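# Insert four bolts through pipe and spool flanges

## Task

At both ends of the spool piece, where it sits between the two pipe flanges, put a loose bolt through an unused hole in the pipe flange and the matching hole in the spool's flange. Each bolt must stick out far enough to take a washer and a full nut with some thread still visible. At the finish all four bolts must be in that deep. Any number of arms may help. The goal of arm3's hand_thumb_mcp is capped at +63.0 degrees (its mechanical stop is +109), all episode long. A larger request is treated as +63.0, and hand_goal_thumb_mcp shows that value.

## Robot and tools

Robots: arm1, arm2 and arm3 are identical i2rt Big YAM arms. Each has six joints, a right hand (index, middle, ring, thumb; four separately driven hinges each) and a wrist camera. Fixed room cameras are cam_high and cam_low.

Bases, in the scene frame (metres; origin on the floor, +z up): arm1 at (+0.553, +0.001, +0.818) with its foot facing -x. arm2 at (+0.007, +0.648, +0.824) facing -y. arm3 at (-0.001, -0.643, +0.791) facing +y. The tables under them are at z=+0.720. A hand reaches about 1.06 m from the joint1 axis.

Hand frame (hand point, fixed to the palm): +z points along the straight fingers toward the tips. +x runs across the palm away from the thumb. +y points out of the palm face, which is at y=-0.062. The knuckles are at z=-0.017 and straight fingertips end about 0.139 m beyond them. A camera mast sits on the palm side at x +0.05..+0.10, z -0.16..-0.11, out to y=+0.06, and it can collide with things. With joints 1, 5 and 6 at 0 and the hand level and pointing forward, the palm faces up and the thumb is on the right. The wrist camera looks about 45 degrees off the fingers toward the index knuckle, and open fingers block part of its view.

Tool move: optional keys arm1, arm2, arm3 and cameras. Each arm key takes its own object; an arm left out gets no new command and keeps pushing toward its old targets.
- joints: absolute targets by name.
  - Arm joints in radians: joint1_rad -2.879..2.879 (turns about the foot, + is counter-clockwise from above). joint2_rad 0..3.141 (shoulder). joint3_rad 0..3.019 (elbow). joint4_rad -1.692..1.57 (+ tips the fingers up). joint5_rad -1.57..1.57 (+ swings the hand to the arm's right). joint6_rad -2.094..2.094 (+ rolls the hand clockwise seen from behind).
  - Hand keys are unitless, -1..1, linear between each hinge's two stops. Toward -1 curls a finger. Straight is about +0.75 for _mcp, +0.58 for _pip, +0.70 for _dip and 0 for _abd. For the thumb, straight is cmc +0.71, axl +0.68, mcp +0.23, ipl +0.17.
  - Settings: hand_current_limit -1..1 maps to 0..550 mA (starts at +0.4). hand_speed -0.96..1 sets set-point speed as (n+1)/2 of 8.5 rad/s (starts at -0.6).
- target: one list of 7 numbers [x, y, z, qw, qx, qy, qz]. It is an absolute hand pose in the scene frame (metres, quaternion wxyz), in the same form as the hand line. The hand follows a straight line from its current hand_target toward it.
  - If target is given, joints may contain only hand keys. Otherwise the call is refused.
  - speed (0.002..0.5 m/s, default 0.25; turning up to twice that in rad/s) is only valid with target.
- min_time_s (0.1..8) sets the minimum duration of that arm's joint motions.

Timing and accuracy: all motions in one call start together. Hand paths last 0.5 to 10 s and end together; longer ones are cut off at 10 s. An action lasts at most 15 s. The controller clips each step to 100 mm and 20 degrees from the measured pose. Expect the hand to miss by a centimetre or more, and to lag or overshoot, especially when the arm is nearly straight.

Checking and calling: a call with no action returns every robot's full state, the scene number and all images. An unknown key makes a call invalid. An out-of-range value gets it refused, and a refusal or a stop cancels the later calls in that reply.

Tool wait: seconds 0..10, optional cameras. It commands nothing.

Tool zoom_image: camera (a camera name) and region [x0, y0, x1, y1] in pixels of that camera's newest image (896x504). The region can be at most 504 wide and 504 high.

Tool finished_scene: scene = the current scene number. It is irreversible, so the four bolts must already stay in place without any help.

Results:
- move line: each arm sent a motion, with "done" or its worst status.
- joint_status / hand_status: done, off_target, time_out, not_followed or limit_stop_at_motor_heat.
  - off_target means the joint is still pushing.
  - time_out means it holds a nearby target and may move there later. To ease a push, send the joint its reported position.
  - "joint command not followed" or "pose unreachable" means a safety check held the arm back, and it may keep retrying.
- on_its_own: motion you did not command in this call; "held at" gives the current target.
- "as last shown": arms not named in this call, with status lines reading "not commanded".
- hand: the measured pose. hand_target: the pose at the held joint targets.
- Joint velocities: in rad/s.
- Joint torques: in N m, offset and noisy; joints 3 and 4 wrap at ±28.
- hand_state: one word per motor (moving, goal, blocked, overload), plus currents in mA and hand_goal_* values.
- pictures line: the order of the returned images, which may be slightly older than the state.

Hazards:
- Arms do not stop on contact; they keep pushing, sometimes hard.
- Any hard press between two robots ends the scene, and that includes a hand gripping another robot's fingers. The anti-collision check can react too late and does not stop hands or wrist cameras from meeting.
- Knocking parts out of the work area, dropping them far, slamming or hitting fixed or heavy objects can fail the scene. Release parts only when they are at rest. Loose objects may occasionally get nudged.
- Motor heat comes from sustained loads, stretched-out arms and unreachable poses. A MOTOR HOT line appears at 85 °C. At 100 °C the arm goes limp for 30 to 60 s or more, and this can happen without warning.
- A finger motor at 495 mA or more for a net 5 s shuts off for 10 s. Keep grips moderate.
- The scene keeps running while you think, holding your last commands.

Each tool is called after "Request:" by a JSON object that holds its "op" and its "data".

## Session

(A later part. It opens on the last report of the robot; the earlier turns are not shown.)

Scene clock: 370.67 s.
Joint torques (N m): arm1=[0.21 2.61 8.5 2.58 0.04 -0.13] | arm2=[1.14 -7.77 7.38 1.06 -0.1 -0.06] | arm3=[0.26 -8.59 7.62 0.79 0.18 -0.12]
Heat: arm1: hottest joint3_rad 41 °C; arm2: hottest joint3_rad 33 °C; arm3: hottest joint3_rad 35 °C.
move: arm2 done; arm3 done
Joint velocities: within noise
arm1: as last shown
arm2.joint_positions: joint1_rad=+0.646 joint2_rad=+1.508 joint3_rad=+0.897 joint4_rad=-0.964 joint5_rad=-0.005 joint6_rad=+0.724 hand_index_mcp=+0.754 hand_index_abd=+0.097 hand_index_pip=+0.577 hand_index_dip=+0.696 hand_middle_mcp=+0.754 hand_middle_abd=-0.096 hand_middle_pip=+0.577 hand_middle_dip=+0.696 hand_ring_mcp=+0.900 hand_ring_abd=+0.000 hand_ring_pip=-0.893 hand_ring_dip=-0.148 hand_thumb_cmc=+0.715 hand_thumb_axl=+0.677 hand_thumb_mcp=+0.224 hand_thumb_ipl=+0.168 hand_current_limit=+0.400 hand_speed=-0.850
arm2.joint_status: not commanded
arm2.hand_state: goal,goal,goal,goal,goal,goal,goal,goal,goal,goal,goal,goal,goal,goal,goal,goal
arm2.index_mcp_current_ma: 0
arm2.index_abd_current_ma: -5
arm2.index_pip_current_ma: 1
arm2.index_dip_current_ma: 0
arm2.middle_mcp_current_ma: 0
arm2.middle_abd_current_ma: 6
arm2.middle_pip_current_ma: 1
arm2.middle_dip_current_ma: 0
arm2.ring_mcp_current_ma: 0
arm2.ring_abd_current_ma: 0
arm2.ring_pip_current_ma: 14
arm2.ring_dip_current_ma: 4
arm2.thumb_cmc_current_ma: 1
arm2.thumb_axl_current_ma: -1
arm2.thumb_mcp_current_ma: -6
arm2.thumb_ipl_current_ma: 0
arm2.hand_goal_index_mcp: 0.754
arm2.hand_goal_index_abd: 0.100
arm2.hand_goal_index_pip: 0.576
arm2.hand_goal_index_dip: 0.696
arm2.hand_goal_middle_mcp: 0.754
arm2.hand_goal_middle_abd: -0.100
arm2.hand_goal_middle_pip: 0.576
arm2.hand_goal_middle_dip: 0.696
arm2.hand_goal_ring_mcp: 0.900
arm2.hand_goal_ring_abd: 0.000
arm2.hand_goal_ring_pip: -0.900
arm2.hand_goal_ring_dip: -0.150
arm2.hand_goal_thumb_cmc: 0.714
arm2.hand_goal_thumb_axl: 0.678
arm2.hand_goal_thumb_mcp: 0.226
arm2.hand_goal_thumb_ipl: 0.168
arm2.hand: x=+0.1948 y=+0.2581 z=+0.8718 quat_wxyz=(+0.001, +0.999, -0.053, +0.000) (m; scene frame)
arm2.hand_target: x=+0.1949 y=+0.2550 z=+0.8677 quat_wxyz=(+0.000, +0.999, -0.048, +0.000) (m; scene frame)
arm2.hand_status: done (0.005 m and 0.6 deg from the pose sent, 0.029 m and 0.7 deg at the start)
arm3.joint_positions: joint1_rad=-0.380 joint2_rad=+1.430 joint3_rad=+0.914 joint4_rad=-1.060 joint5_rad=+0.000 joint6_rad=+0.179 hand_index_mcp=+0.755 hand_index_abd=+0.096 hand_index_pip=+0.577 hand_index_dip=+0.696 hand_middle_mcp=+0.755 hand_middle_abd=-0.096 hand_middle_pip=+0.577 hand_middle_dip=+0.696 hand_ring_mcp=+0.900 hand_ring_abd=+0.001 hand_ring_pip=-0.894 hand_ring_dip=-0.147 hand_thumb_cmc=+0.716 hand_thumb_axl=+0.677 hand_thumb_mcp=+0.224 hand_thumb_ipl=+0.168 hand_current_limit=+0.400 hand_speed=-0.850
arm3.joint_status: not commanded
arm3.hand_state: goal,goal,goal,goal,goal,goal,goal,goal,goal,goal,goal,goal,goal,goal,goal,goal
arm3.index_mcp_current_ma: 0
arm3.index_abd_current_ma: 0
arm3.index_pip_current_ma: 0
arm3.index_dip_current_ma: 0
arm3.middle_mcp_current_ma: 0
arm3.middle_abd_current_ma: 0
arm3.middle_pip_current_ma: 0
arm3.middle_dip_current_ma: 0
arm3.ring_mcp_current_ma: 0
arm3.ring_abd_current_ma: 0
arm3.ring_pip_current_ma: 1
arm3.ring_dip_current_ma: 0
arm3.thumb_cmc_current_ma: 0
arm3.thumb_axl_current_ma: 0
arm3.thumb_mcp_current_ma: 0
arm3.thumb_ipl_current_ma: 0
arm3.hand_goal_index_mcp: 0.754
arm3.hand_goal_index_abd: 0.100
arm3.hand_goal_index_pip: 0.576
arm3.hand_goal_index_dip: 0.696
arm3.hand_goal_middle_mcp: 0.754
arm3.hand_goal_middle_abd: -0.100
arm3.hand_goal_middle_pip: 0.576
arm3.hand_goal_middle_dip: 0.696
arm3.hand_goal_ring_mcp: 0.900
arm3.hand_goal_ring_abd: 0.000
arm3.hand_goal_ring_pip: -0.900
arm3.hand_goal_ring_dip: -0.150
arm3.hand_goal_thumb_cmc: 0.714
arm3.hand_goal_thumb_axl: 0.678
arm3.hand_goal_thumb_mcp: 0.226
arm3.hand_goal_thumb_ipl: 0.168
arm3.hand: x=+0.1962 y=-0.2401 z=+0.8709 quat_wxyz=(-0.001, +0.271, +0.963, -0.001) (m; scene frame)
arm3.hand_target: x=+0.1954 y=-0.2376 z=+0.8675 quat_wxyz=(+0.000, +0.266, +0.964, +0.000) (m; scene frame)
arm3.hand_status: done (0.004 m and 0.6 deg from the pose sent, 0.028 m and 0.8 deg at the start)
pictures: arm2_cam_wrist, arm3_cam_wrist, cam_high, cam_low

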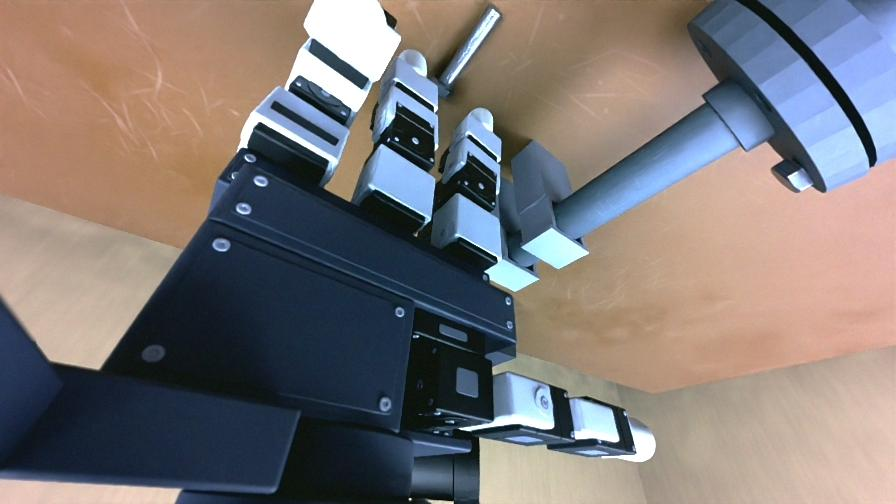

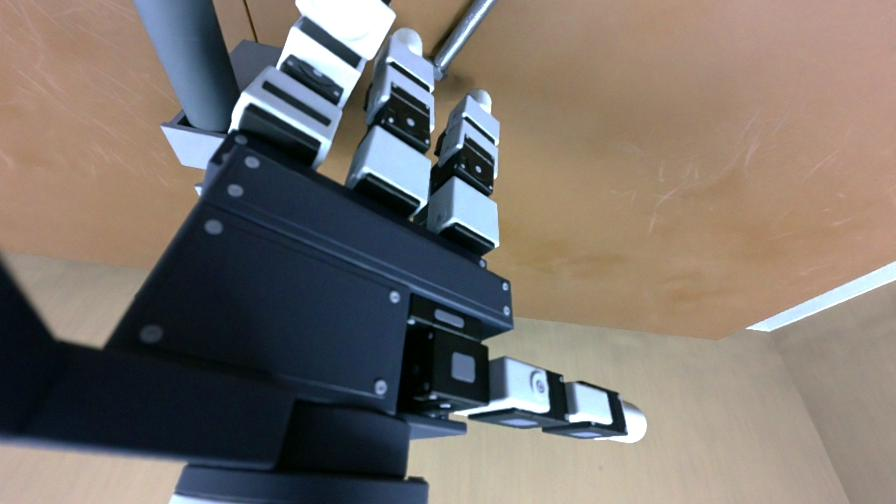

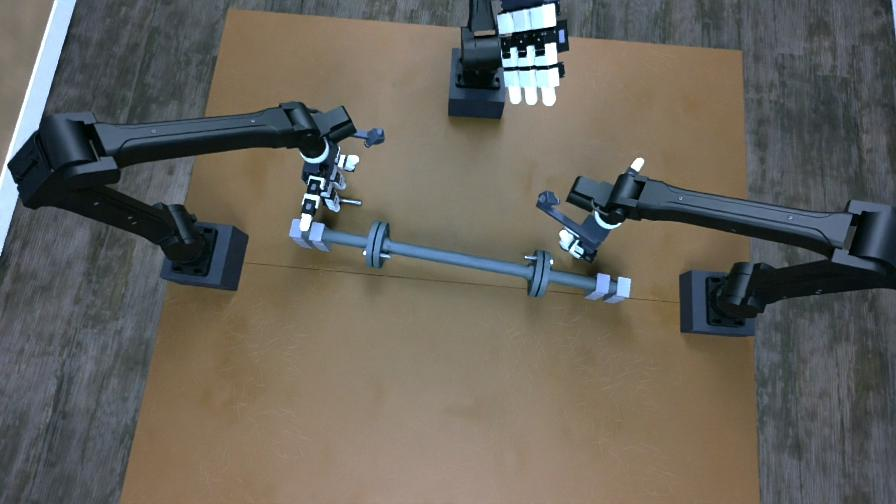

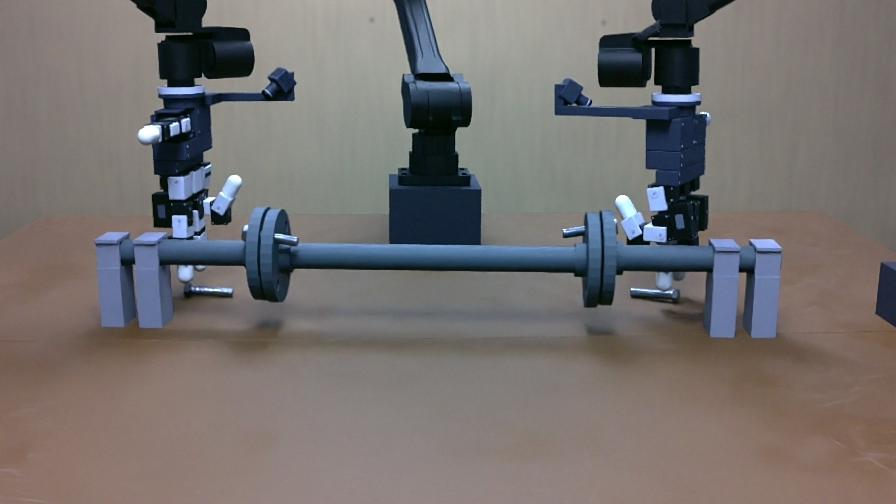

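Request:
{"op": "zoom_image", "data": {"camera": "cam_high", "region": [540, 200, 630, 270]}}

Request:
{"op": "zoom_image", "data": {"camera": "cam_high", "region": [300, 160, 380, 230]}}

Request:
{"op": "zoom_image", "data": {"camera": "cam_low", "region": [620, 260, 700, 320]}}

Request:
{"op": "zoom_image", "data": {"camera": "cam_low", "region": [165, 255, 245, 315]}}

Scaled by 5.600.

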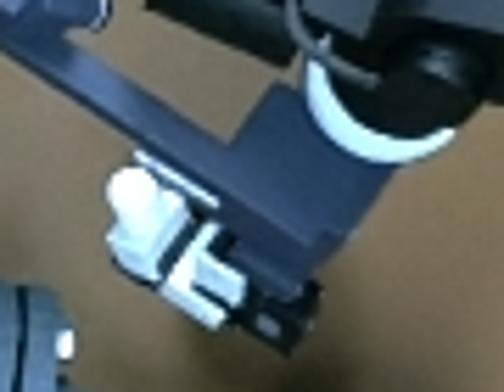

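Scaled by 6.300.

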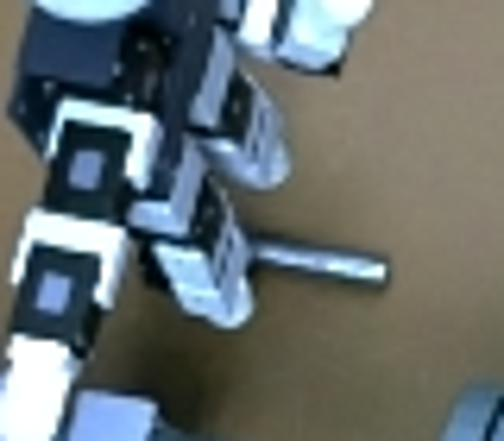

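Scaled by 6.300.

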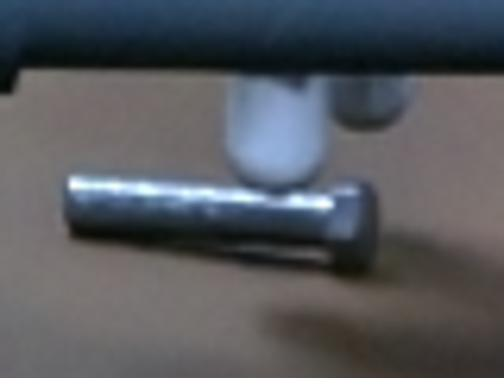

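Scaled by 6.300.

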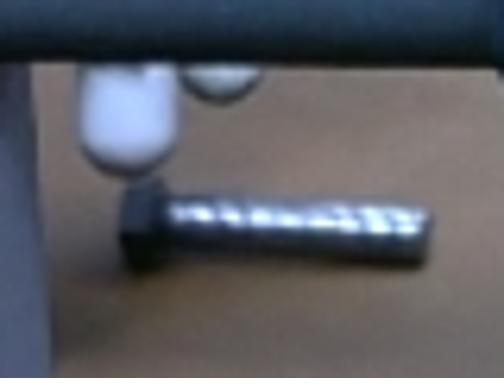

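Request:
{"op": "move", "data": {"arm2": {"target": [0.1925, 0.2502, 0.850, 0, 0.9988, -0.048, 0], "speed": 0.1}, "arm3": {"target": [0.1997, -0.2343, 0.853, 0, 0.2665, 0.9638, 0], "speed": 0.1}, "cameras": ["cam_low", "cam_high", "arm2_cam_wrist", "arm3_cam_wrist"]}}

Request:
{"op": "zoom_image", "data": {"camera": "arm2_cam_wrist", "region": [380, 0, 560, 120]}}

Request:
{"op": "zoom_image", "data": {"camera": "arm3_cam_wrist", "region": [380, 0, 560, 120]}}

Request:
{"op": "zoom_image", "data": {"camera": "cam_low", "region": [620, 260, 700, 320]}}

Request:
{"op": "zoom_image", "data": {"camera": "cam_low", "region": [165, 255, 245, 315]}}

Request:
{"op": "zoom_image", "data": {"camera": "cam_high", "region": [300, 160, 380, 230]}}

Scene clock: 465.53 s.
Joint torques (N m): arm1=[0.09 2.55 8.5 2.58 0.04 -0.13] | arm2=[1.14 -7.94 7.05 1.06 -0.1 -0.07] | arm3=[-0.32 -8.82 7.36 0.79 0.17 -0.18]
Heat: arm1: hottest joint3_rad 41 °C; arm2: hottest joint3_rad 33 °C; arm3: hottest joint3_rad 33 °C.
move: arm2 done; arm3 done
Joint velocities: within noise
arm1: as last shown
arm2.joint_positions: joint1_rad=+0.633 joint2_rad=+1.545 joint3_rad=+0.885 joint4_rad=-0.913 joint5_rad=-0.005 joint6_rad=+0.712 hand_index_mcp=+0.754 hand_index_abd=+0.097 hand_index_pip=+0.577 hand_index_dip=+0.696 hand_middle_mcp=+0.754 hand_middle_abd=-0.096 hand_middle_pip=+0.577 hand_middle_dip=+0.696 hand_ring_mcp=+0.900 hand_ring_abd=+0.000 hand_ring_pip=-0.893 hand_ring_dip=-0.148 hand_thumb_cmc=+0.715 hand_thumb_axl=+0.677 hand_thumb_mcp=+0.224 hand_thumb_ipl=+0.168 hand_current_limit=+0.400 hand_speed=-0.850
arm2.joint_status: not commanded
arm2.hand_state: goal,goal,goal,goal,goal,goal,goal,goal,goal,goal,goal,goal,goal,goal,goal,goal
arm2.index_mcp_current_ma: 0
arm2.index_abd_current_ma: -5
arm2.index_pip_current_ma: 1
arm2.index_dip_current_ma: 0
arm2.middle_mcp_current_ma: 0
arm2.middle_abd_current_ma: 6
arm2.middle_pip_current_ma: 1
arm2.middle_dip_current_ma: 0
arm2.ring_mcp_current_ma: 0
arm2.ring_abd_current_ma: 0
arm2.ring_pip_current_ma: 14
arm2.ring_dip_current_ma: 4
arm2.thumb_cmc_current_ma: 1
arm2.thumb_axl_current_ma: -1
arm2.thumb_mcp_current_ma: -6
arm2.thumb_ipl_current_ma: 0
arm2.hand_goal_index_mcp: 0.754
arm2.hand_goal_index_abd: 0.100
arm2.hand_goal_index_pip: 0.576
arm2.hand_goal_index_dip: 0.696
arm2.hand_goal_middle_mcp: 0.754
arm2.hand_goal_middle_abd: -0.100
arm2.hand_goal_middle_pip: 0.576
arm2.hand_goal_middle_dip: 0.696
arm2.hand_goal_ring_mcp: 0.900
arm2.hand_goal_ring_abd: 0.000
arm2.hand_goal_ring_pip: -0.900
arm2.hand_goal_ring_dip: -0.150
arm2.hand_goal_thumb_cmc: 0.714
arm2.hand_goal_thumb_axl: 0.678
arm2.hand_goal_thumb_mcp: 0.226
arm2.hand_goal_thumb_ipl: 0.168
arm2.hand: x=+0.1929 y=+0.2526 z=+0.8551 quat_wxyz=(+0.002, +0.999, -0.053, +0.000) (m; scene frame)
arm2.hand_target: x=+0.1925 y=+0.2502 z=+0.8501 quat_wxyz=(+0.000, +0.999, -0.048, +0.000) (m; scene frame)
arm2.hand_status: done (0.006 m and 0.6 deg from the pose sent, 0.023 m and 0.6 deg at the start)
arm3.joint_positions: joint1_rad=-0.380 joint2_rad=+1.462 joint3_rad=+0.907 joint4_rad=-1.018 joint5_rad=+0.000 joint6_rad=+0.178 hand_index_mcp=+0.755 hand_index_abd=+0.096 hand_index_pip=+0.577 hand_index_dip=+0.696 hand_middle_mcp=+0.755 hand_middle_abd=-0.096 hand_middle_pip=+0.577 hand_middle_dip=+0.696 hand_ring_mcp=+0.900 hand_ring_abd=+0.001 hand_ring_pip=-0.894 hand_ring_dip=-0.147 hand_thumb_cmc=+0.716 hand_thumb_axl=+0.677 hand_thumb_mcp=+0.224 hand_thumb_ipl=+0.168 hand_current_limit=+0.400 hand_speed=-0.850
arm3.joint_status: not commanded
arm3.hand_state: goal,goal,goal,goal,goal,goal,goal,goal,goal,goal,goal,goal,goal,goal,goal,goal
arm3.index_mcp_current_ma: 0
arm3.index_abd_current_ma: 0
arm3.index_pip_current_ma: 0
arm3.index_dip_current_ma: 0
arm3.middle_mcp_current_ma: 0
arm3.middle_abd_current_ma: 0
arm3.middle_pip_current_ma: 0
arm3.middle_dip_current_ma: 0
arm3.ring_mcp_current_ma: 0
arm3.ring_abd_current_ma: 0
arm3.ring_pip_current_ma: 1
arm3.ring_dip_current_ma: 0
arm3.thumb_cmc_current_ma: 0
arm3.thumb_axl_current_ma: 0
arm3.thumb_mcp_current_ma: 0
arm3.thumb_ipl_current_ma: 0
arm3.hand_goal_index_mcp: 0.754
arm3.hand_goal_index_abd: 0.100
arm3.hand_goal_index_pip: 0.576
arm3.hand_goal_index_dip: 0.696
arm3.hand_goal_middle_mcp: 0.754
arm3.hand_goal_middle_abd: -0.100
arm3.hand_goal_middle_pip: 0.576
arm3.hand_goal_middle_dip: 0.696
arm3.hand_goal_ring_mcp: 0.900
arm3.hand_goal_ring_abd: 0.000
arm3.hand_goal_ring_pip: -0.900
arm3.hand_goal_ring_dip: -0.150
arm3.hand_goal_thumb_cmc: 0.714
arm3.hand_goal_thumb_axl: 0.678
arm3.hand_goal_thumb_mcp: 0.226
arm3.hand_goal_thumb_ipl: 0.168
arm3.hand: x=+0.1981 y=-0.2351 z=+0.8576 quat_wxyz=(-0.001, +0.271, +0.963, +0.000) (m; scene frame)
arm3.hand_target: x=+0.1996 y=-0.2343 z=+0.8531 quat_wxyz=(+0.000, +0.267, +0.964, +0.000) (m; scene frame)
arm3.hand_status: done (0.005 m and 0.5 deg from the pose sent, 0.019 m and 0.6 deg at the start)
pictures: arm2_cam_wrist, arm3_cam_wrist, cam_high, cam_low

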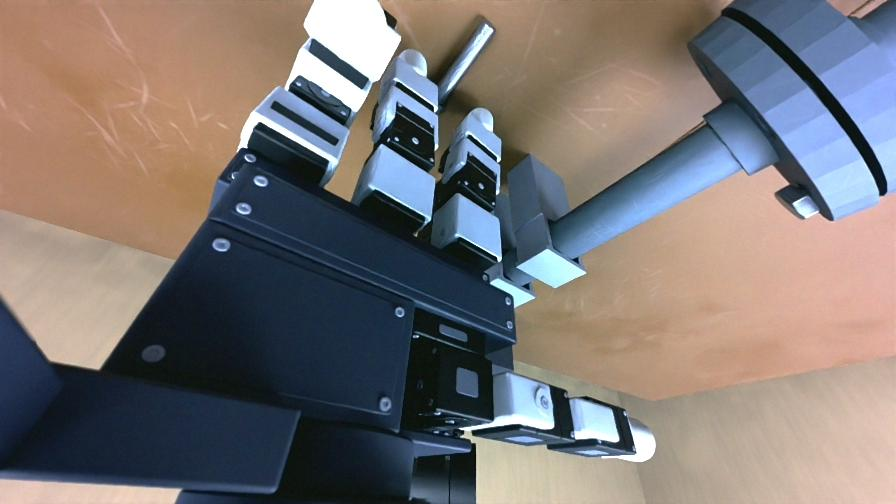

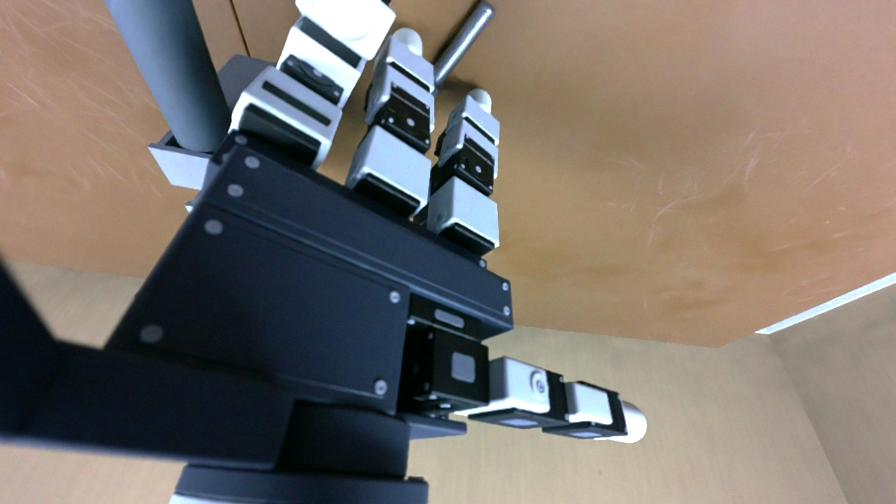

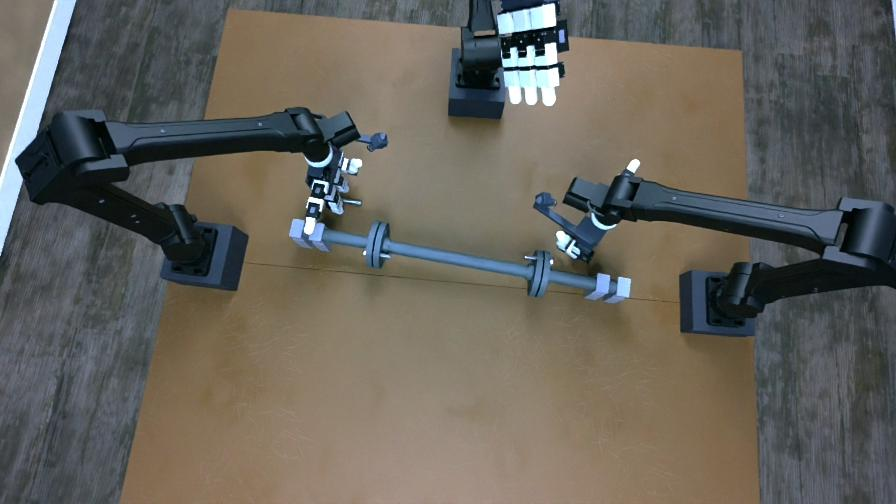

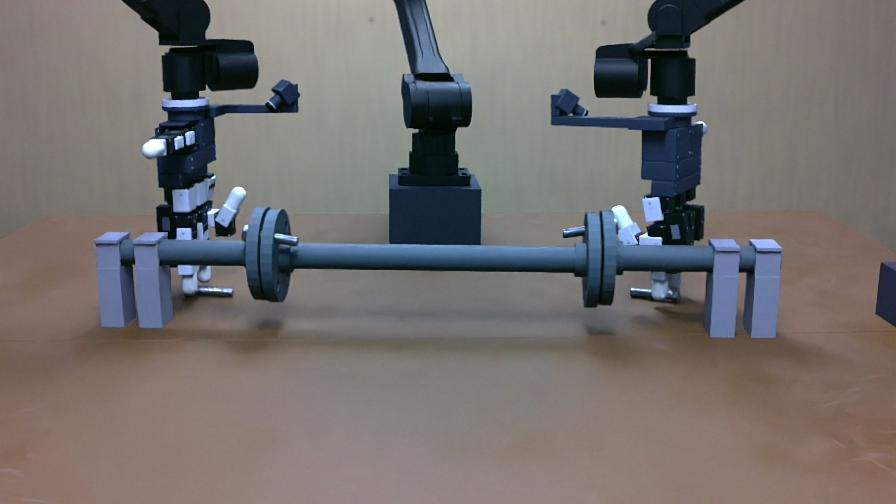

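Scaled by 2.800.

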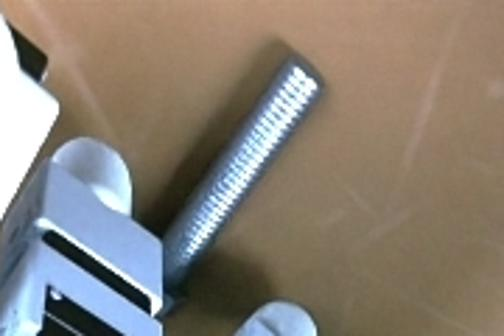

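Scaled by 2.800.

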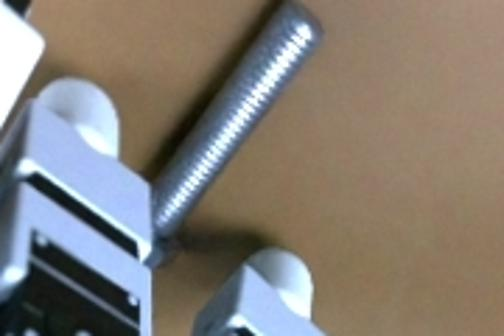

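Scaled by 6.300.

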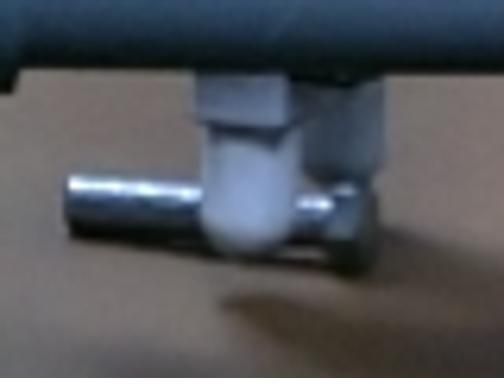

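Scaled by 6.300.

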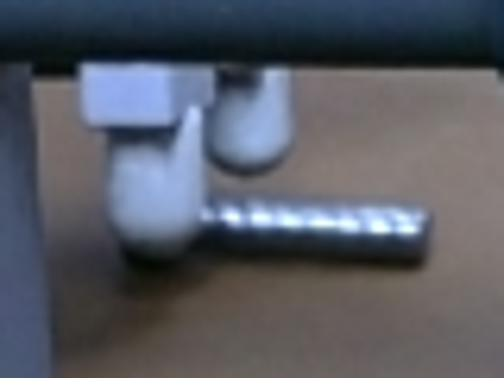

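Scaled by 6.300.

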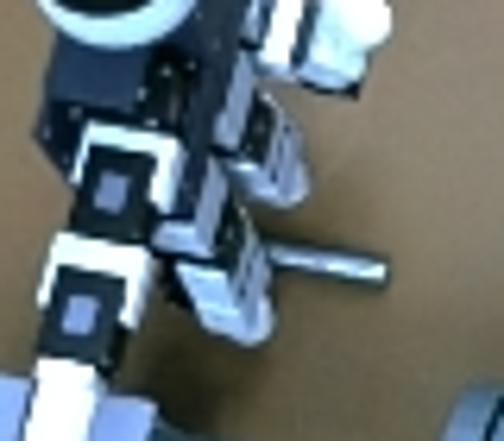

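Request:
{"op": "move", "data": {"arm2": {"target": [0.1925, 0.2472, 0.8460, 0, 0.9988, -0.048, 0], "speed": 0.03}, "arm3": {"target": [0.1997, -0.2343, 0.8490, 0, 0.2665, 0.9638, 0], "speed": 0.03}, "cameras": ["cam_low"]}}

Request:
{"op": "zoom_image", "data": {"camera": "cam_low", "region": [620, 260, 700, 320]}}

Request:
{"op": "zoom_image", "data": {"camera": "cam_low", "region": [165, 255, 245, 315]}}

Scene clock: 515.77 s.
Joint torques (N m): arm1=[0.15 2.55 8.5 2.59 0.04 -0.13] | arm2=[1.14 -7.77 7.21 1.07 -0.1 -0.08] | arm3=[-0.32 -8.47 6.87 0.8 0.17 -0.19]
Heat: arm1: hottest joint3_rad 41 °C; arm2: hottest joint3_rad 32 °C; arm3: hottest joint3_rad 34 °C.
move: arm2 done; arm3 done
Joint velocities: within noise
arm1: as last shown
arm2.joint_positions: joint1_rad=+0.630 joint2_rad=+1.554 joint3_rad=+0.885 joint4_rad=-0.902 joint5_rad=-0.005 joint6_rad=+0.708 hand_index_mcp=+0.754 hand_index_abd=+0.097 hand_index_pip=+0.577 hand_index_dip=+0.696 hand_middle_mcp=+0.754 hand_middle_abd=-0.096 hand_middle_pip=+0.577 hand_middle_dip=+0.696 hand_ring_mcp=+0.900 hand_ring_abd=+0.000 hand_ring_pip=-0.893 hand_ring_dip=-0.148 hand_thumb_cmc=+0.715 hand_thumb_axl=+0.677 hand_thumb_mcp=+0.224 hand_thumb_ipl=+0.168 hand_current_limit=+0.400 hand_speed=-0.850
arm2.joint_status: not commanded
arm2.hand_state: goal,goal,goal,goal,goal,goal,goal,goal,goal,goal,goal,goal,goal,goal,goal,goal
arm2.index_mcp_current_ma: 0
arm2.index_abd_current_ma: -5
arm2.index_pip_current_ma: 1
arm2.index_dip_current_ma: 0
arm2.middle_mcp_current_ma: 0
arm2.middle_abd_current_ma: 6
arm2.middle_pip_current_ma: 1
arm2.middle_dip_current_ma: 0
arm2.ring_mcp_current_ma: 0
arm2.ring_abd_current_ma: 0
arm2.ring_pip_current_ma: 14
arm2.ring_dip_current_ma: 4
arm2.thumb_cmc_current_ma: 1
arm2.thumb_axl_current_ma: -1
arm2.thumb_mcp_current_ma: -6
arm2.thumb_ipl_current_ma: 0
arm2.hand_goal_index_mcp: 0.754
arm2.hand_goal_index_abd: 0.100
arm2.hand_goal_index_pip: 0.576
arm2.hand_goal_index_dip: 0.696
arm2.hand_goal_middle_mcp: 0.754
arm2.hand_goal_middle_abd: -0.100
arm2.hand_goal_middle_pip: 0.576
arm2.hand_goal_middle_dip: 0.696
arm2.hand_goal_ring_mcp: 0.900
arm2.hand_goal_ring_abd: 0.000
arm2.hand_goal_ring_pip: -0.900
arm2.hand_goal_ring_dip: -0.150
arm2.hand_goal_thumb_cmc: 0.714
arm2.hand_goal_thumb_axl: 0.678
arm2.hand_goal_thumb_mcp: 0.226
arm2.hand_goal_thumb_ipl: 0.168
arm2.hand: x=+0.1926 y=+0.2504 z=+0.8517 quat_wxyz=(+0.002, +0.999, -0.053, +0.001) (m; scene frame)
arm2.hand_target: x=+0.1924 y=+0.2472 z=+0.8461 quat_wxyz=(+0.000, +0.999, -0.048, +0.000) (m; scene frame)
arm2.hand_status: done (0.007 m and 0.7 deg from the pose sent, 0.011 m and 0.6 deg at the start)
arm3.joint_positions: joint1_rad=-0.380 joint2_rad=+1.464 joint3_rad=+0.907 joint4_rad=-1.007 joint5_rad=+0.000 joint6_rad=+0.178 hand_index_mcp=+0.755 hand_index_abd=+0.096 hand_index_pip=+0.577 hand_index_dip=+0.696 hand_middle_mcp=+0.755 hand_middle_abd=-0.096 hand_middle_pip=+0.577 hand_middle_dip=+0.696 hand_ring_mcp=+0.900 hand_ring_abd=+0.001 hand_ring_pip=-0.894 hand_ring_dip=-0.147 hand_thumb_cmc=+0.716 hand_thumb_axl=+0.677 hand_thumb_mcp=+0.224 hand_thumb_ipl=+0.168 hand_current_limit=+0.400 hand_speed=-0.850
arm3.joint_status: not commanded
arm3.hand_state: goal,goal,goal,goal,goal,goal,goal,goal,goal,goal,goal,goal,goal,goal,goal,goal
arm3.index_mcp_current_ma: 0
arm3.index_abd_current_ma: 0
arm3.index_pip_current_ma: 0
arm3.index_dip_current_ma: 0
arm3.middle_mcp_current_ma: 0
arm3.middle_abd_current_ma: 0
arm3.middle_pip_current_ma: 0
arm3.middle_dip_current_ma: 0
arm3.ring_mcp_current_ma: 0
arm3.ring_abd_current_ma: 0
arm3.ring_pip_current_ma: 1
arm3.ring_dip_current_ma: 0
arm3.thumb_cmc_current_ma: 0
arm3.thumb_axl_current_ma: 0
arm3.thumb_mcp_current_ma: 0
arm3.thumb_ipl_current_ma: 0
arm3.hand_goal_index_mcp: 0.754
arm3.hand_goal_index_abd: 0.100
arm3.hand_goal_index_pip: 0.576
arm3.hand_goal_index_dip: 0.696
arm3.hand_goal_middle_mcp: 0.754
arm3.hand_goal_middle_abd: -0.100
arm3.hand_goal_middle_pip: 0.576
arm3.hand_goal_middle_dip: 0.696
arm3.hand_goal_ring_mcp: 0.900
arm3.hand_goal_ring_abd: 0.000
arm3.hand_goal_ring_pip: -0.900
arm3.hand_goal_ring_dip: -0.150
arm3.hand_goal_thumb_cmc: 0.714
arm3.hand_goal_thumb_axl: 0.678
arm3.hand_goal_thumb_mcp: 0.226
arm3.hand_goal_thumb_ipl: 0.168
arm3.hand: x=+0.1991 y=-0.2326 z=+0.8573 quat_wxyz=(-0.001, +0.271, +0.963, +0.004) (m; scene frame)
arm3.hand_target: x=+0.1996 y=-0.2343 z=+0.8492 quat_wxyz=(+0.000, +0.267, +0.964, +0.000) (m; scene frame)
arm3.hand_status: done (0.009 m and 0.7 deg from the pose sent, 0.009 m and 0.5 deg at the start)
pictures: cam_low

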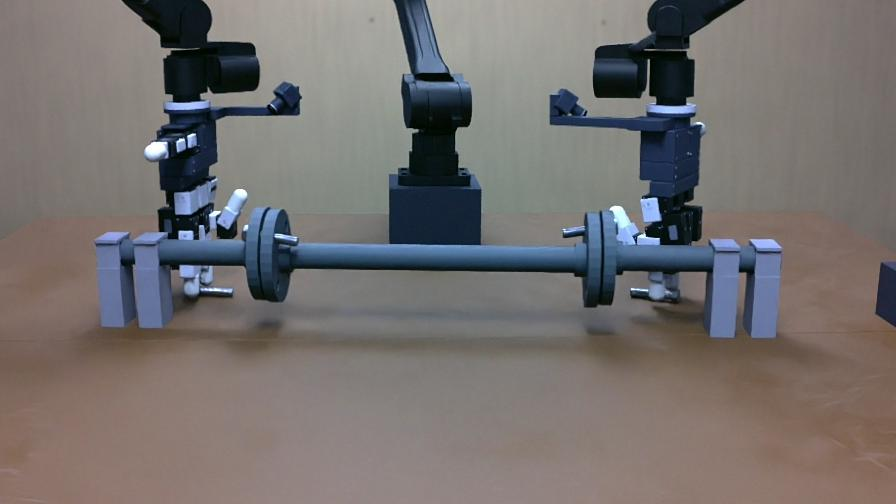

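Scaled by 6.300.

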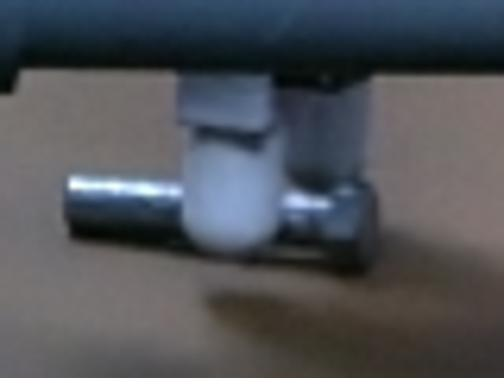

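Scaled by 6.300.

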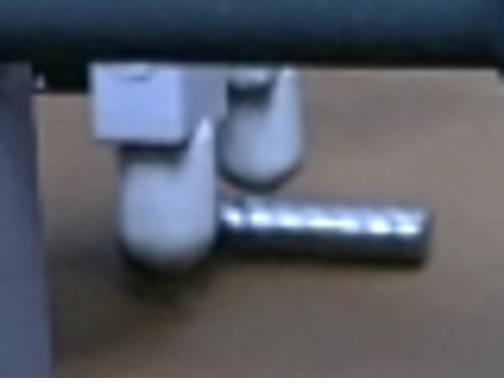

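Request:
{"op": "move", "data": {"arm2": {"target": [0.1925, 0.2472, 0.8438, 0, 0.9988, -0.048, 0], "speed": 0.03}, "arm3": {"target": [0.1997, -0.2353, 0.8435, 0, 0.2665, 0.9638, 0], "speed": 0.03}, "cameras": ["cam_low"]}}

Request:
{"op": "zoom_image", "data": {"camera": "cam_low", "region": [620, 260, 700, 320]}}

Request:
{"op": "zoom_image", "data": {"camera": "cam_low", "region": [165, 255, 245, 315]}}

Scene clock: 528.70 s.
Joint torques (N m): arm1=[0.15 2.61 8.5 2.59 0.04 -0.12] | arm2=[1.08 -7.71 6.99 1.07 -0.1 -0.08] | arm3=[-0.44 -8.41 7.08 0.85 0.16 -0.19]
Heat: arm1: hottest joint3_rad 41 °C; arm2: hottest joint3_rad 31 °C; arm3: hottest joint3_rad 33 °C.
move: arm2 done; arm3 done
Joint velocities: within noise
arm1: as last shown
arm2.joint_positions: joint1_rad=+0.630 joint2_rad=+1.557 joint3_rad=+0.885 joint4_rad=-0.896 joint5_rad=-0.005 joint6_rad=+0.707 hand_index_mcp=+0.754 hand_index_abd=+0.097 hand_index_pip=+0.577 hand_index_dip=+0.696 hand_middle_mcp=+0.754 hand_middle_abd=-0.096 hand_middle_pip=+0.577 hand_middle_dip=+0.696 hand_ring_mcp=+0.900 hand_ring_abd=+0.000 hand_ring_pip=-0.893 hand_ring_dip=-0.148 hand_thumb_cmc=+0.715 hand_thumb_axl=+0.677 hand_thumb_mcp=+0.224 hand_thumb_ipl=+0.168 hand_current_limit=+0.400 hand_speed=-0.850
arm2.joint_status: not commanded
arm2.hand_state: goal,goal,goal,goal,goal,goal,goal,goal,goal,goal,goal,goal,goal,goal,goal,goal
arm2.index_mcp_current_ma: 0
arm2.index_abd_current_ma: -5
arm2.index_pip_current_ma: 1
arm2.index_dip_current_ma: 0
arm2.middle_mcp_current_ma: 0
arm2.middle_abd_current_ma: 6
arm2.middle_pip_current_ma: 1
arm2.middle_dip_current_ma: 0
arm2.ring_mcp_current_ma: 0
arm2.ring_abd_current_ma: 0
arm2.ring_pip_current_ma: 14
arm2.ring_dip_current_ma: 4
arm2.thumb_cmc_current_ma: 1
arm2.thumb_axl_current_ma: -1
arm2.thumb_mcp_current_ma: -6
arm2.thumb_ipl_current_ma: 0
arm2.hand_goal_index_mcp: 0.754
arm2.hand_goal_index_abd: 0.100
arm2.hand_goal_index_pip: 0.576
arm2.hand_goal_index_dip: 0.696
arm2.hand_goal_middle_mcp: 0.754
arm2.hand_goal_middle_abd: -0.100
arm2.hand_goal_middle_pip: 0.576
arm2.hand_goal_middle_dip: 0.696
arm2.hand_goal_ring_mcp: 0.900
arm2.hand_goal_ring_abd: 0.000
arm2.hand_goal_ring_pip: -0.900
arm2.hand_goal_ring_dip: -0.150
arm2.hand_goal_thumb_cmc: 0.714
arm2.hand_goal_thumb_axl: 0.678
arm2.hand_goal_thumb_mcp: 0.226
arm2.hand_goal_thumb_ipl: 0.168
arm2.hand: x=+0.1933 y=+0.2494 z=+0.8508 quat_wxyz=(+0.004, +0.999, -0.053, +0.002) (m; scene frame)
arm2.hand_target: x=+0.1924 y=+0.2473 z=+0.8440 quat_wxyz=(+0.000, +0.999, -0.048, +0.000) (m; scene frame)
arm2.hand_status: done (0.007 m and 0.7 deg from the pose sent, 0.009 m and 0.6 deg at the start)
arm3.joint_positions: joint1_rad=-0.380 joint2_rad=+1.470 joint3_rad=+0.894 joint4_rad=-0.991 joint5_rad=+0.001 joint6_rad=+0.177 hand_index_mcp=+0.755 hand_index_abd=+0.096 hand_index_pip=+0.577 hand_index_dip=+0.696 hand_middle_mcp=+0.755 hand_middle_abd=-0.096 hand_middle_pip=+0.577 hand_middle_dip=+0.696 hand_ring_mcp=+0.900 hand_ring_abd=+0.001 hand_ring_pip=-0.894 hand_ring_dip=-0.147 hand_thumb_cmc=+0.716 hand_thumb_axl=+0.677 hand_thumb_mcp=+0.224 hand_thumb_ipl=+0.168 hand_current_limit=+0.400 hand_speed=-0.850
arm3.joint_status: not commanded
arm3.hand_state: goal,goal,goal,goal,goal,goal,goal,goal,goal,goal,goal,goal,goal,goal,goal,goal
arm3.index_mcp_current_ma: 0
arm3.index_abd_current_ma: 0
arm3.index_pip_current_ma: 0
arm3.index_dip_current_ma: 0
arm3.middle_mcp_current_ma: 0
arm3.middle_abd_current_ma: 0
arm3.middle_pip_current_ma: 0
arm3.middle_dip_current_ma: 0
arm3.ring_mcp_current_ma: 0
arm3.ring_abd_current_ma: 0
arm3.ring_pip_current_ma: 1
arm3.ring_dip_current_ma: 0
arm3.thumb_cmc_current_ma: 0
arm3.thumb_axl_current_ma: 0
arm3.thumb_mcp_current_ma: 0
arm3.thumb_ipl_current_ma: 0
arm3.hand_goal_index_mcp: 0.754
arm3.hand_goal_index_abd: 0.100
arm3.hand_goal_index_pip: 0.576
arm3.hand_goal_index_dip: 0.696
arm3.hand_goal_middle_mcp: 0.754
arm3.hand_goal_middle_abd: -0.100
arm3.hand_goal_middle_pip: 0.576
arm3.hand_goal_middle_dip: 0.696
arm3.hand_goal_ring_mcp: 0.900
arm3.hand_goal_ring_abd: 0.000
arm3.hand_goal_ring_pip: -0.900
arm3.hand_goal_ring_dip: -0.150
arm3.hand_goal_thumb_cmc: 0.714
arm3.hand_goal_thumb_axl: 0.678
arm3.hand_goal_thumb_mcp: 0.226
arm3.hand_goal_thumb_ipl: 0.168
arm3.hand: x=+0.1981 y=-0.2350 z=+0.8506 quat_wxyz=(-0.001, +0.270, +0.963, +0.002) (m; scene frame)
arm3.hand_target: x=+0.1996 y=-0.2354 z=+0.8436 quat_wxyz=(+0.000, +0.267, +0.964, +0.000) (m; scene frame)
arm3.hand_status: done (0.007 m and 0.5 deg from the pose sent, 0.014 m and 0.7 deg at the start)
pictures: cam_low

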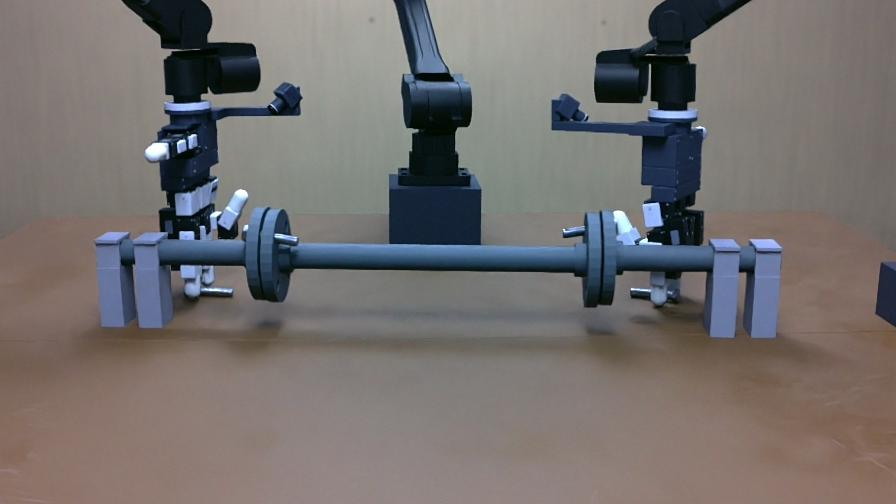

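Scaled by 6.300.

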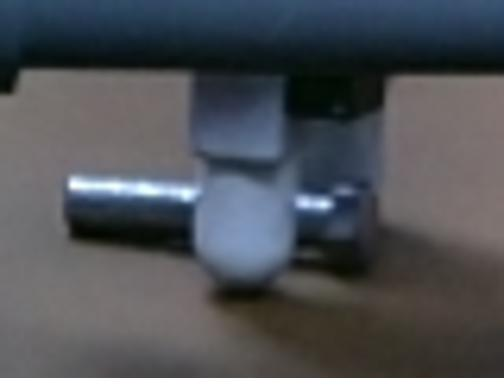

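Scaled by 6.300.

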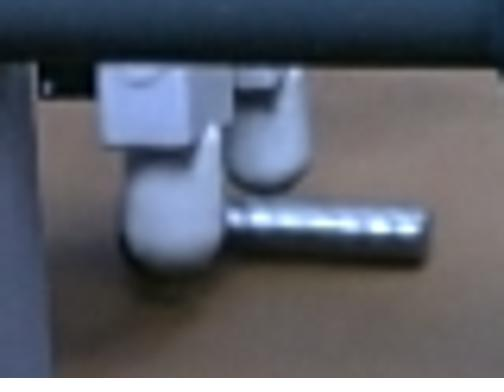

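Request:
{"op": "move", "data": {"arm2": {"joints": {"hand_index_abd": -0.2, "hand_middle_abd": 0.2}}, "arm3": {"joints": {"hand_index_abd": -0.2, "hand_middle_abd": 0.2}}, "cameras": ["cam_low", "arm2_cam_wrist", "arm3_cam_wrist"]}}

Request:
{"op": "zoom_image", "data": {"camera": "cam_low", "region": [620, 260, 700, 320]}}

Request:
{"op": "zoom_image", "data": {"camera": "cam_low", "region": [165, 255, 245, 315]}}

Scene clock: 540.07 s.
Joint torques (N m): arm1=[0.15 2.55 8.49 2.61 0.04 -0.13] | arm2=[1.08 -7.77 6.99 1.07 -0.08 -0.09] | arm3=[-0.32 -8.47 7.08 0.87 -0.01 -0.18]
Heat: arm1: hottest joint3_rad 41 °C; arm2: hottest joint3_rad 31 °C; arm3: hottest joint3_rad 33 °C.
move: arm2 off_target; arm3 off_target
Joint velocities: within noise
arm1: as last shown
arm2.joint_positions: joint1_rad=+0.630 joint2_rad=+1.557 joint3_rad=+0.885 joint4_rad=-0.896 joint5_rad=-0.005 joint6_rad=+0.707 hand_index_mcp=+0.754 hand_index_abd=-0.099 hand_index_pip=+0.577 hand_index_dip=+0.696 hand_middle_mcp=+0.754 hand_middle_abd=+0.098 hand_middle_pip=+0.577 hand_middle_dip=+0.696 hand_ring_mcp=+0.900 hand_ring_abd=+0.000 hand_ring_pip=-0.893 hand_ring_dip=-0.148 hand_thumb_cmc=+0.715 hand_thumb_axl=+0.677 hand_thumb_mcp=+0.224 hand_thumb_ipl=+0.168 hand_current_limit=+0.400 hand_speed=-0.850
arm2.joint_status: hand_index_abd off_target (ended at -0.099, target -0.200); hand_middle_abd off_target (ended at +0.098, target +0.200)
arm2.hand_state: goal,blocked,goal,goal,goal,blocked,goal,goal,goal,goal,goal,goal,goal,goal,goal,goal
arm2.index_mcp_current_ma: 0
arm2.index_abd_current_ma: 328
arm2.index_pip_current_ma: 1
arm2.index_dip_current_ma: 0
arm2.middle_mcp_current_ma: 0
arm2.middle_abd_current_ma: -331
arm2.middle_pip_current_ma: 1
arm2.middle_dip_current_ma: 0
arm2.ring_mcp_current_ma: 0
arm2.ring_abd_current_ma: 0
arm2.ring_pip_current_ma: 14
arm2.ring_dip_current_ma: 4
arm2.thumb_cmc_current_ma: 1
arm2.thumb_axl_current_ma: -1
arm2.thumb_mcp_current_ma: -6
arm2.thumb_ipl_current_ma: 0
arm2.hand_goal_index_mcp: 0.754
arm2.hand_goal_index_abd: -0.200
arm2.hand_goal_index_pip: 0.576
arm2.hand_goal_index_dip: 0.696
arm2.hand_goal_middle_mcp: 0.754
arm2.hand_goal_middle_abd: 0.200
arm2.hand_goal_middle_pip: 0.576
arm2.hand_goal_middle_dip: 0.696
arm2.hand_goal_ring_mcp: 0.900
arm2.hand_goal_ring_abd: 0.000
arm2.hand_goal_ring_pip: -0.900
arm2.hand_goal_ring_dip: -0.150
arm2.hand_goal_thumb_cmc: 0.714
arm2.hand_goal_thumb_axl: 0.678
arm2.hand_goal_thumb_mcp: 0.226
arm2.hand_goal_thumb_ipl: 0.168
arm2.hand: x=+0.1934 y=+0.2494 z=+0.8508 quat_wxyz=(+0.004, +0.999, -0.053, +0.002) (m; scene frame)
arm2.hand_target: x=+0.1924 y=+0.2473 z=+0.8440 quat_wxyz=(+0.000, +0.999, -0.048, +0.000) (m; scene frame)
arm2.hand_status: not commanded
arm3.joint_positions: joint1_rad=-0.380 joint2_rad=+1.470 joint3_rad=+0.894 joint4_rad=-0.991 joint5_rad=+0.005 joint6_rad=+0.177 hand_index_mcp=+0.755 hand_index_abd=-0.066 hand_index_pip=+0.577 hand_index_dip=+0.696 hand_middle_mcp=+0.751 hand_middle_abd=+0.091 hand_middle_pip=+0.576 hand_middle_dip=+0.696 hand_ring_mcp=+0.900 hand_ring_abd=+0.001 hand_ring_pip=-0.894 hand_ring_dip=-0.147 hand_thumb_cmc=+0.716 hand_thumb_axl=+0.677 hand_thumb_mcp=+0.224 hand_thumb_ipl=+0.168 hand_current_limit=+0.400 hand_speed=-0.850
arm3.joint_status: hand_index_abd off_target (ended at -0.066, target -0.200); hand_middle_abd off_target (ended at +0.091, target +0.200)
arm3.hand_state: goal,blocked,goal,goal,goal,blocked,goal,goal,goal,goal,goal,goal,goal,goal,goal,goal
arm3.index_mcp_current_ma: 0
arm3.index_abd_current_ma: 230
arm3.index_pip_current_ma: 0
arm3.index_dip_current_ma: 0
arm3.middle_mcp_current_ma: 0
arm3.middle_abd_current_ma: -159
arm3.middle_pip_current_ma: 0
arm3.middle_dip_current_ma: 0
arm3.ring_mcp_current_ma: 0
arm3.ring_abd_current_ma: 0
arm3.ring_pip_current_ma: 1
arm3.ring_dip_current_ma: 0
arm3.thumb_cmc_current_ma: 0
arm3.thumb_axl_current_ma: 0
arm3.thumb_mcp_current_ma: 0
arm3.thumb_ipl_current_ma: 0
arm3.hand_goal_index_mcp: 0.754
arm3.hand_goal_index_abd: -0.200
arm3.hand_goal_index_pip: 0.576
arm3.hand_goal_index_dip: 0.696
arm3.hand_goal_middle_mcp: 0.754
arm3.hand_goal_middle_abd: 0.200
arm3.hand_goal_middle_pip: 0.576
arm3.hand_goal_middle_dip: 0.696
arm3.hand_goal_ring_mcp: 0.900
arm3.hand_goal_ring_abd: 0.000
arm3.hand_goal_ring_pip: -0.900
arm3.hand_goal_ring_dip: -0.150
arm3.hand_goal_thumb_cmc: 0.714
arm3.hand_goal_thumb_axl: 0.678
arm3.hand_goal_thumb_mcp: 0.226
arm3.hand_goal_thumb_ipl: 0.168
arm3.hand: x=+0.1988 y=-0.2353 z=+0.8507 quat_wxyz=(+0.001, +0.270, +0.963, +0.002) (m; scene frame)
arm3.hand_target: x=+0.1996 y=-0.2354 z=+0.8437 quat_wxyz=(+0.000, +0.266, +0.964, +0.000) (m; scene frame)
arm3.hand_status: not commanded
pictures: arm2_cam_wrist, arm3_cam_wrist, cam_low

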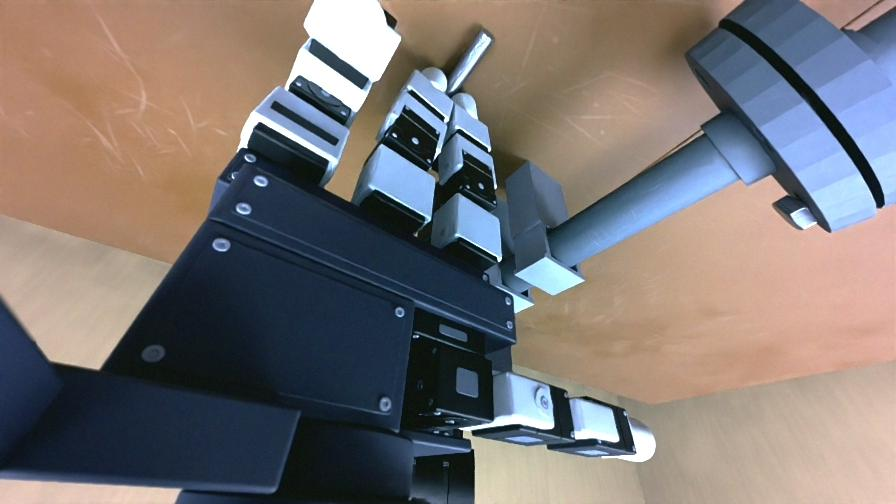

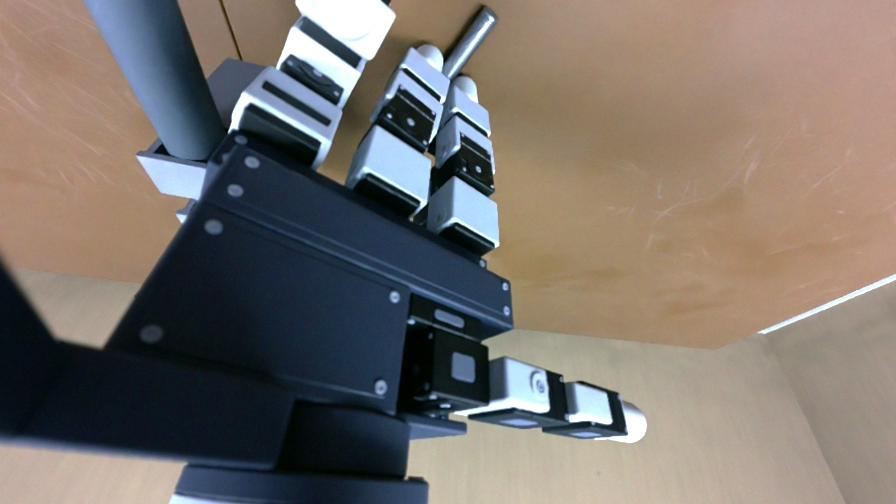

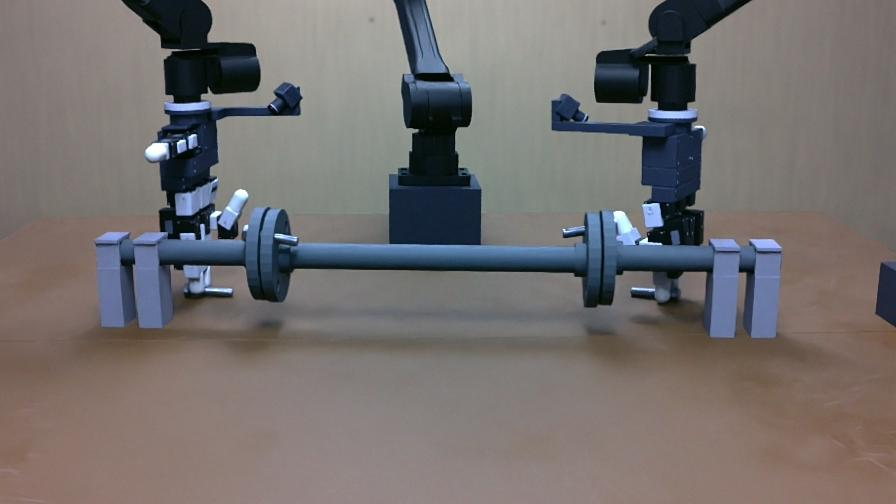

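Scaled by 6.300.

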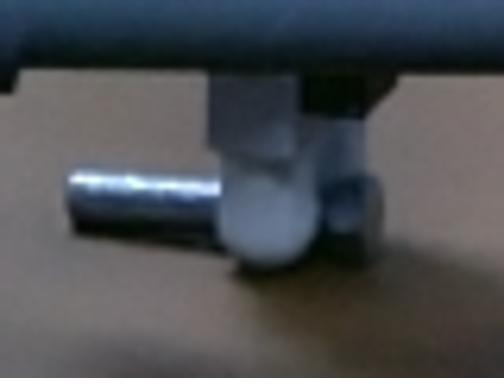

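Scaled by 6.300.

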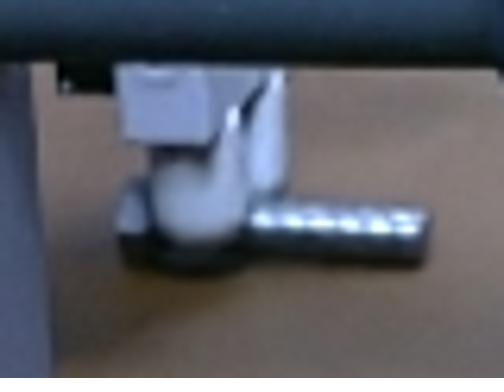

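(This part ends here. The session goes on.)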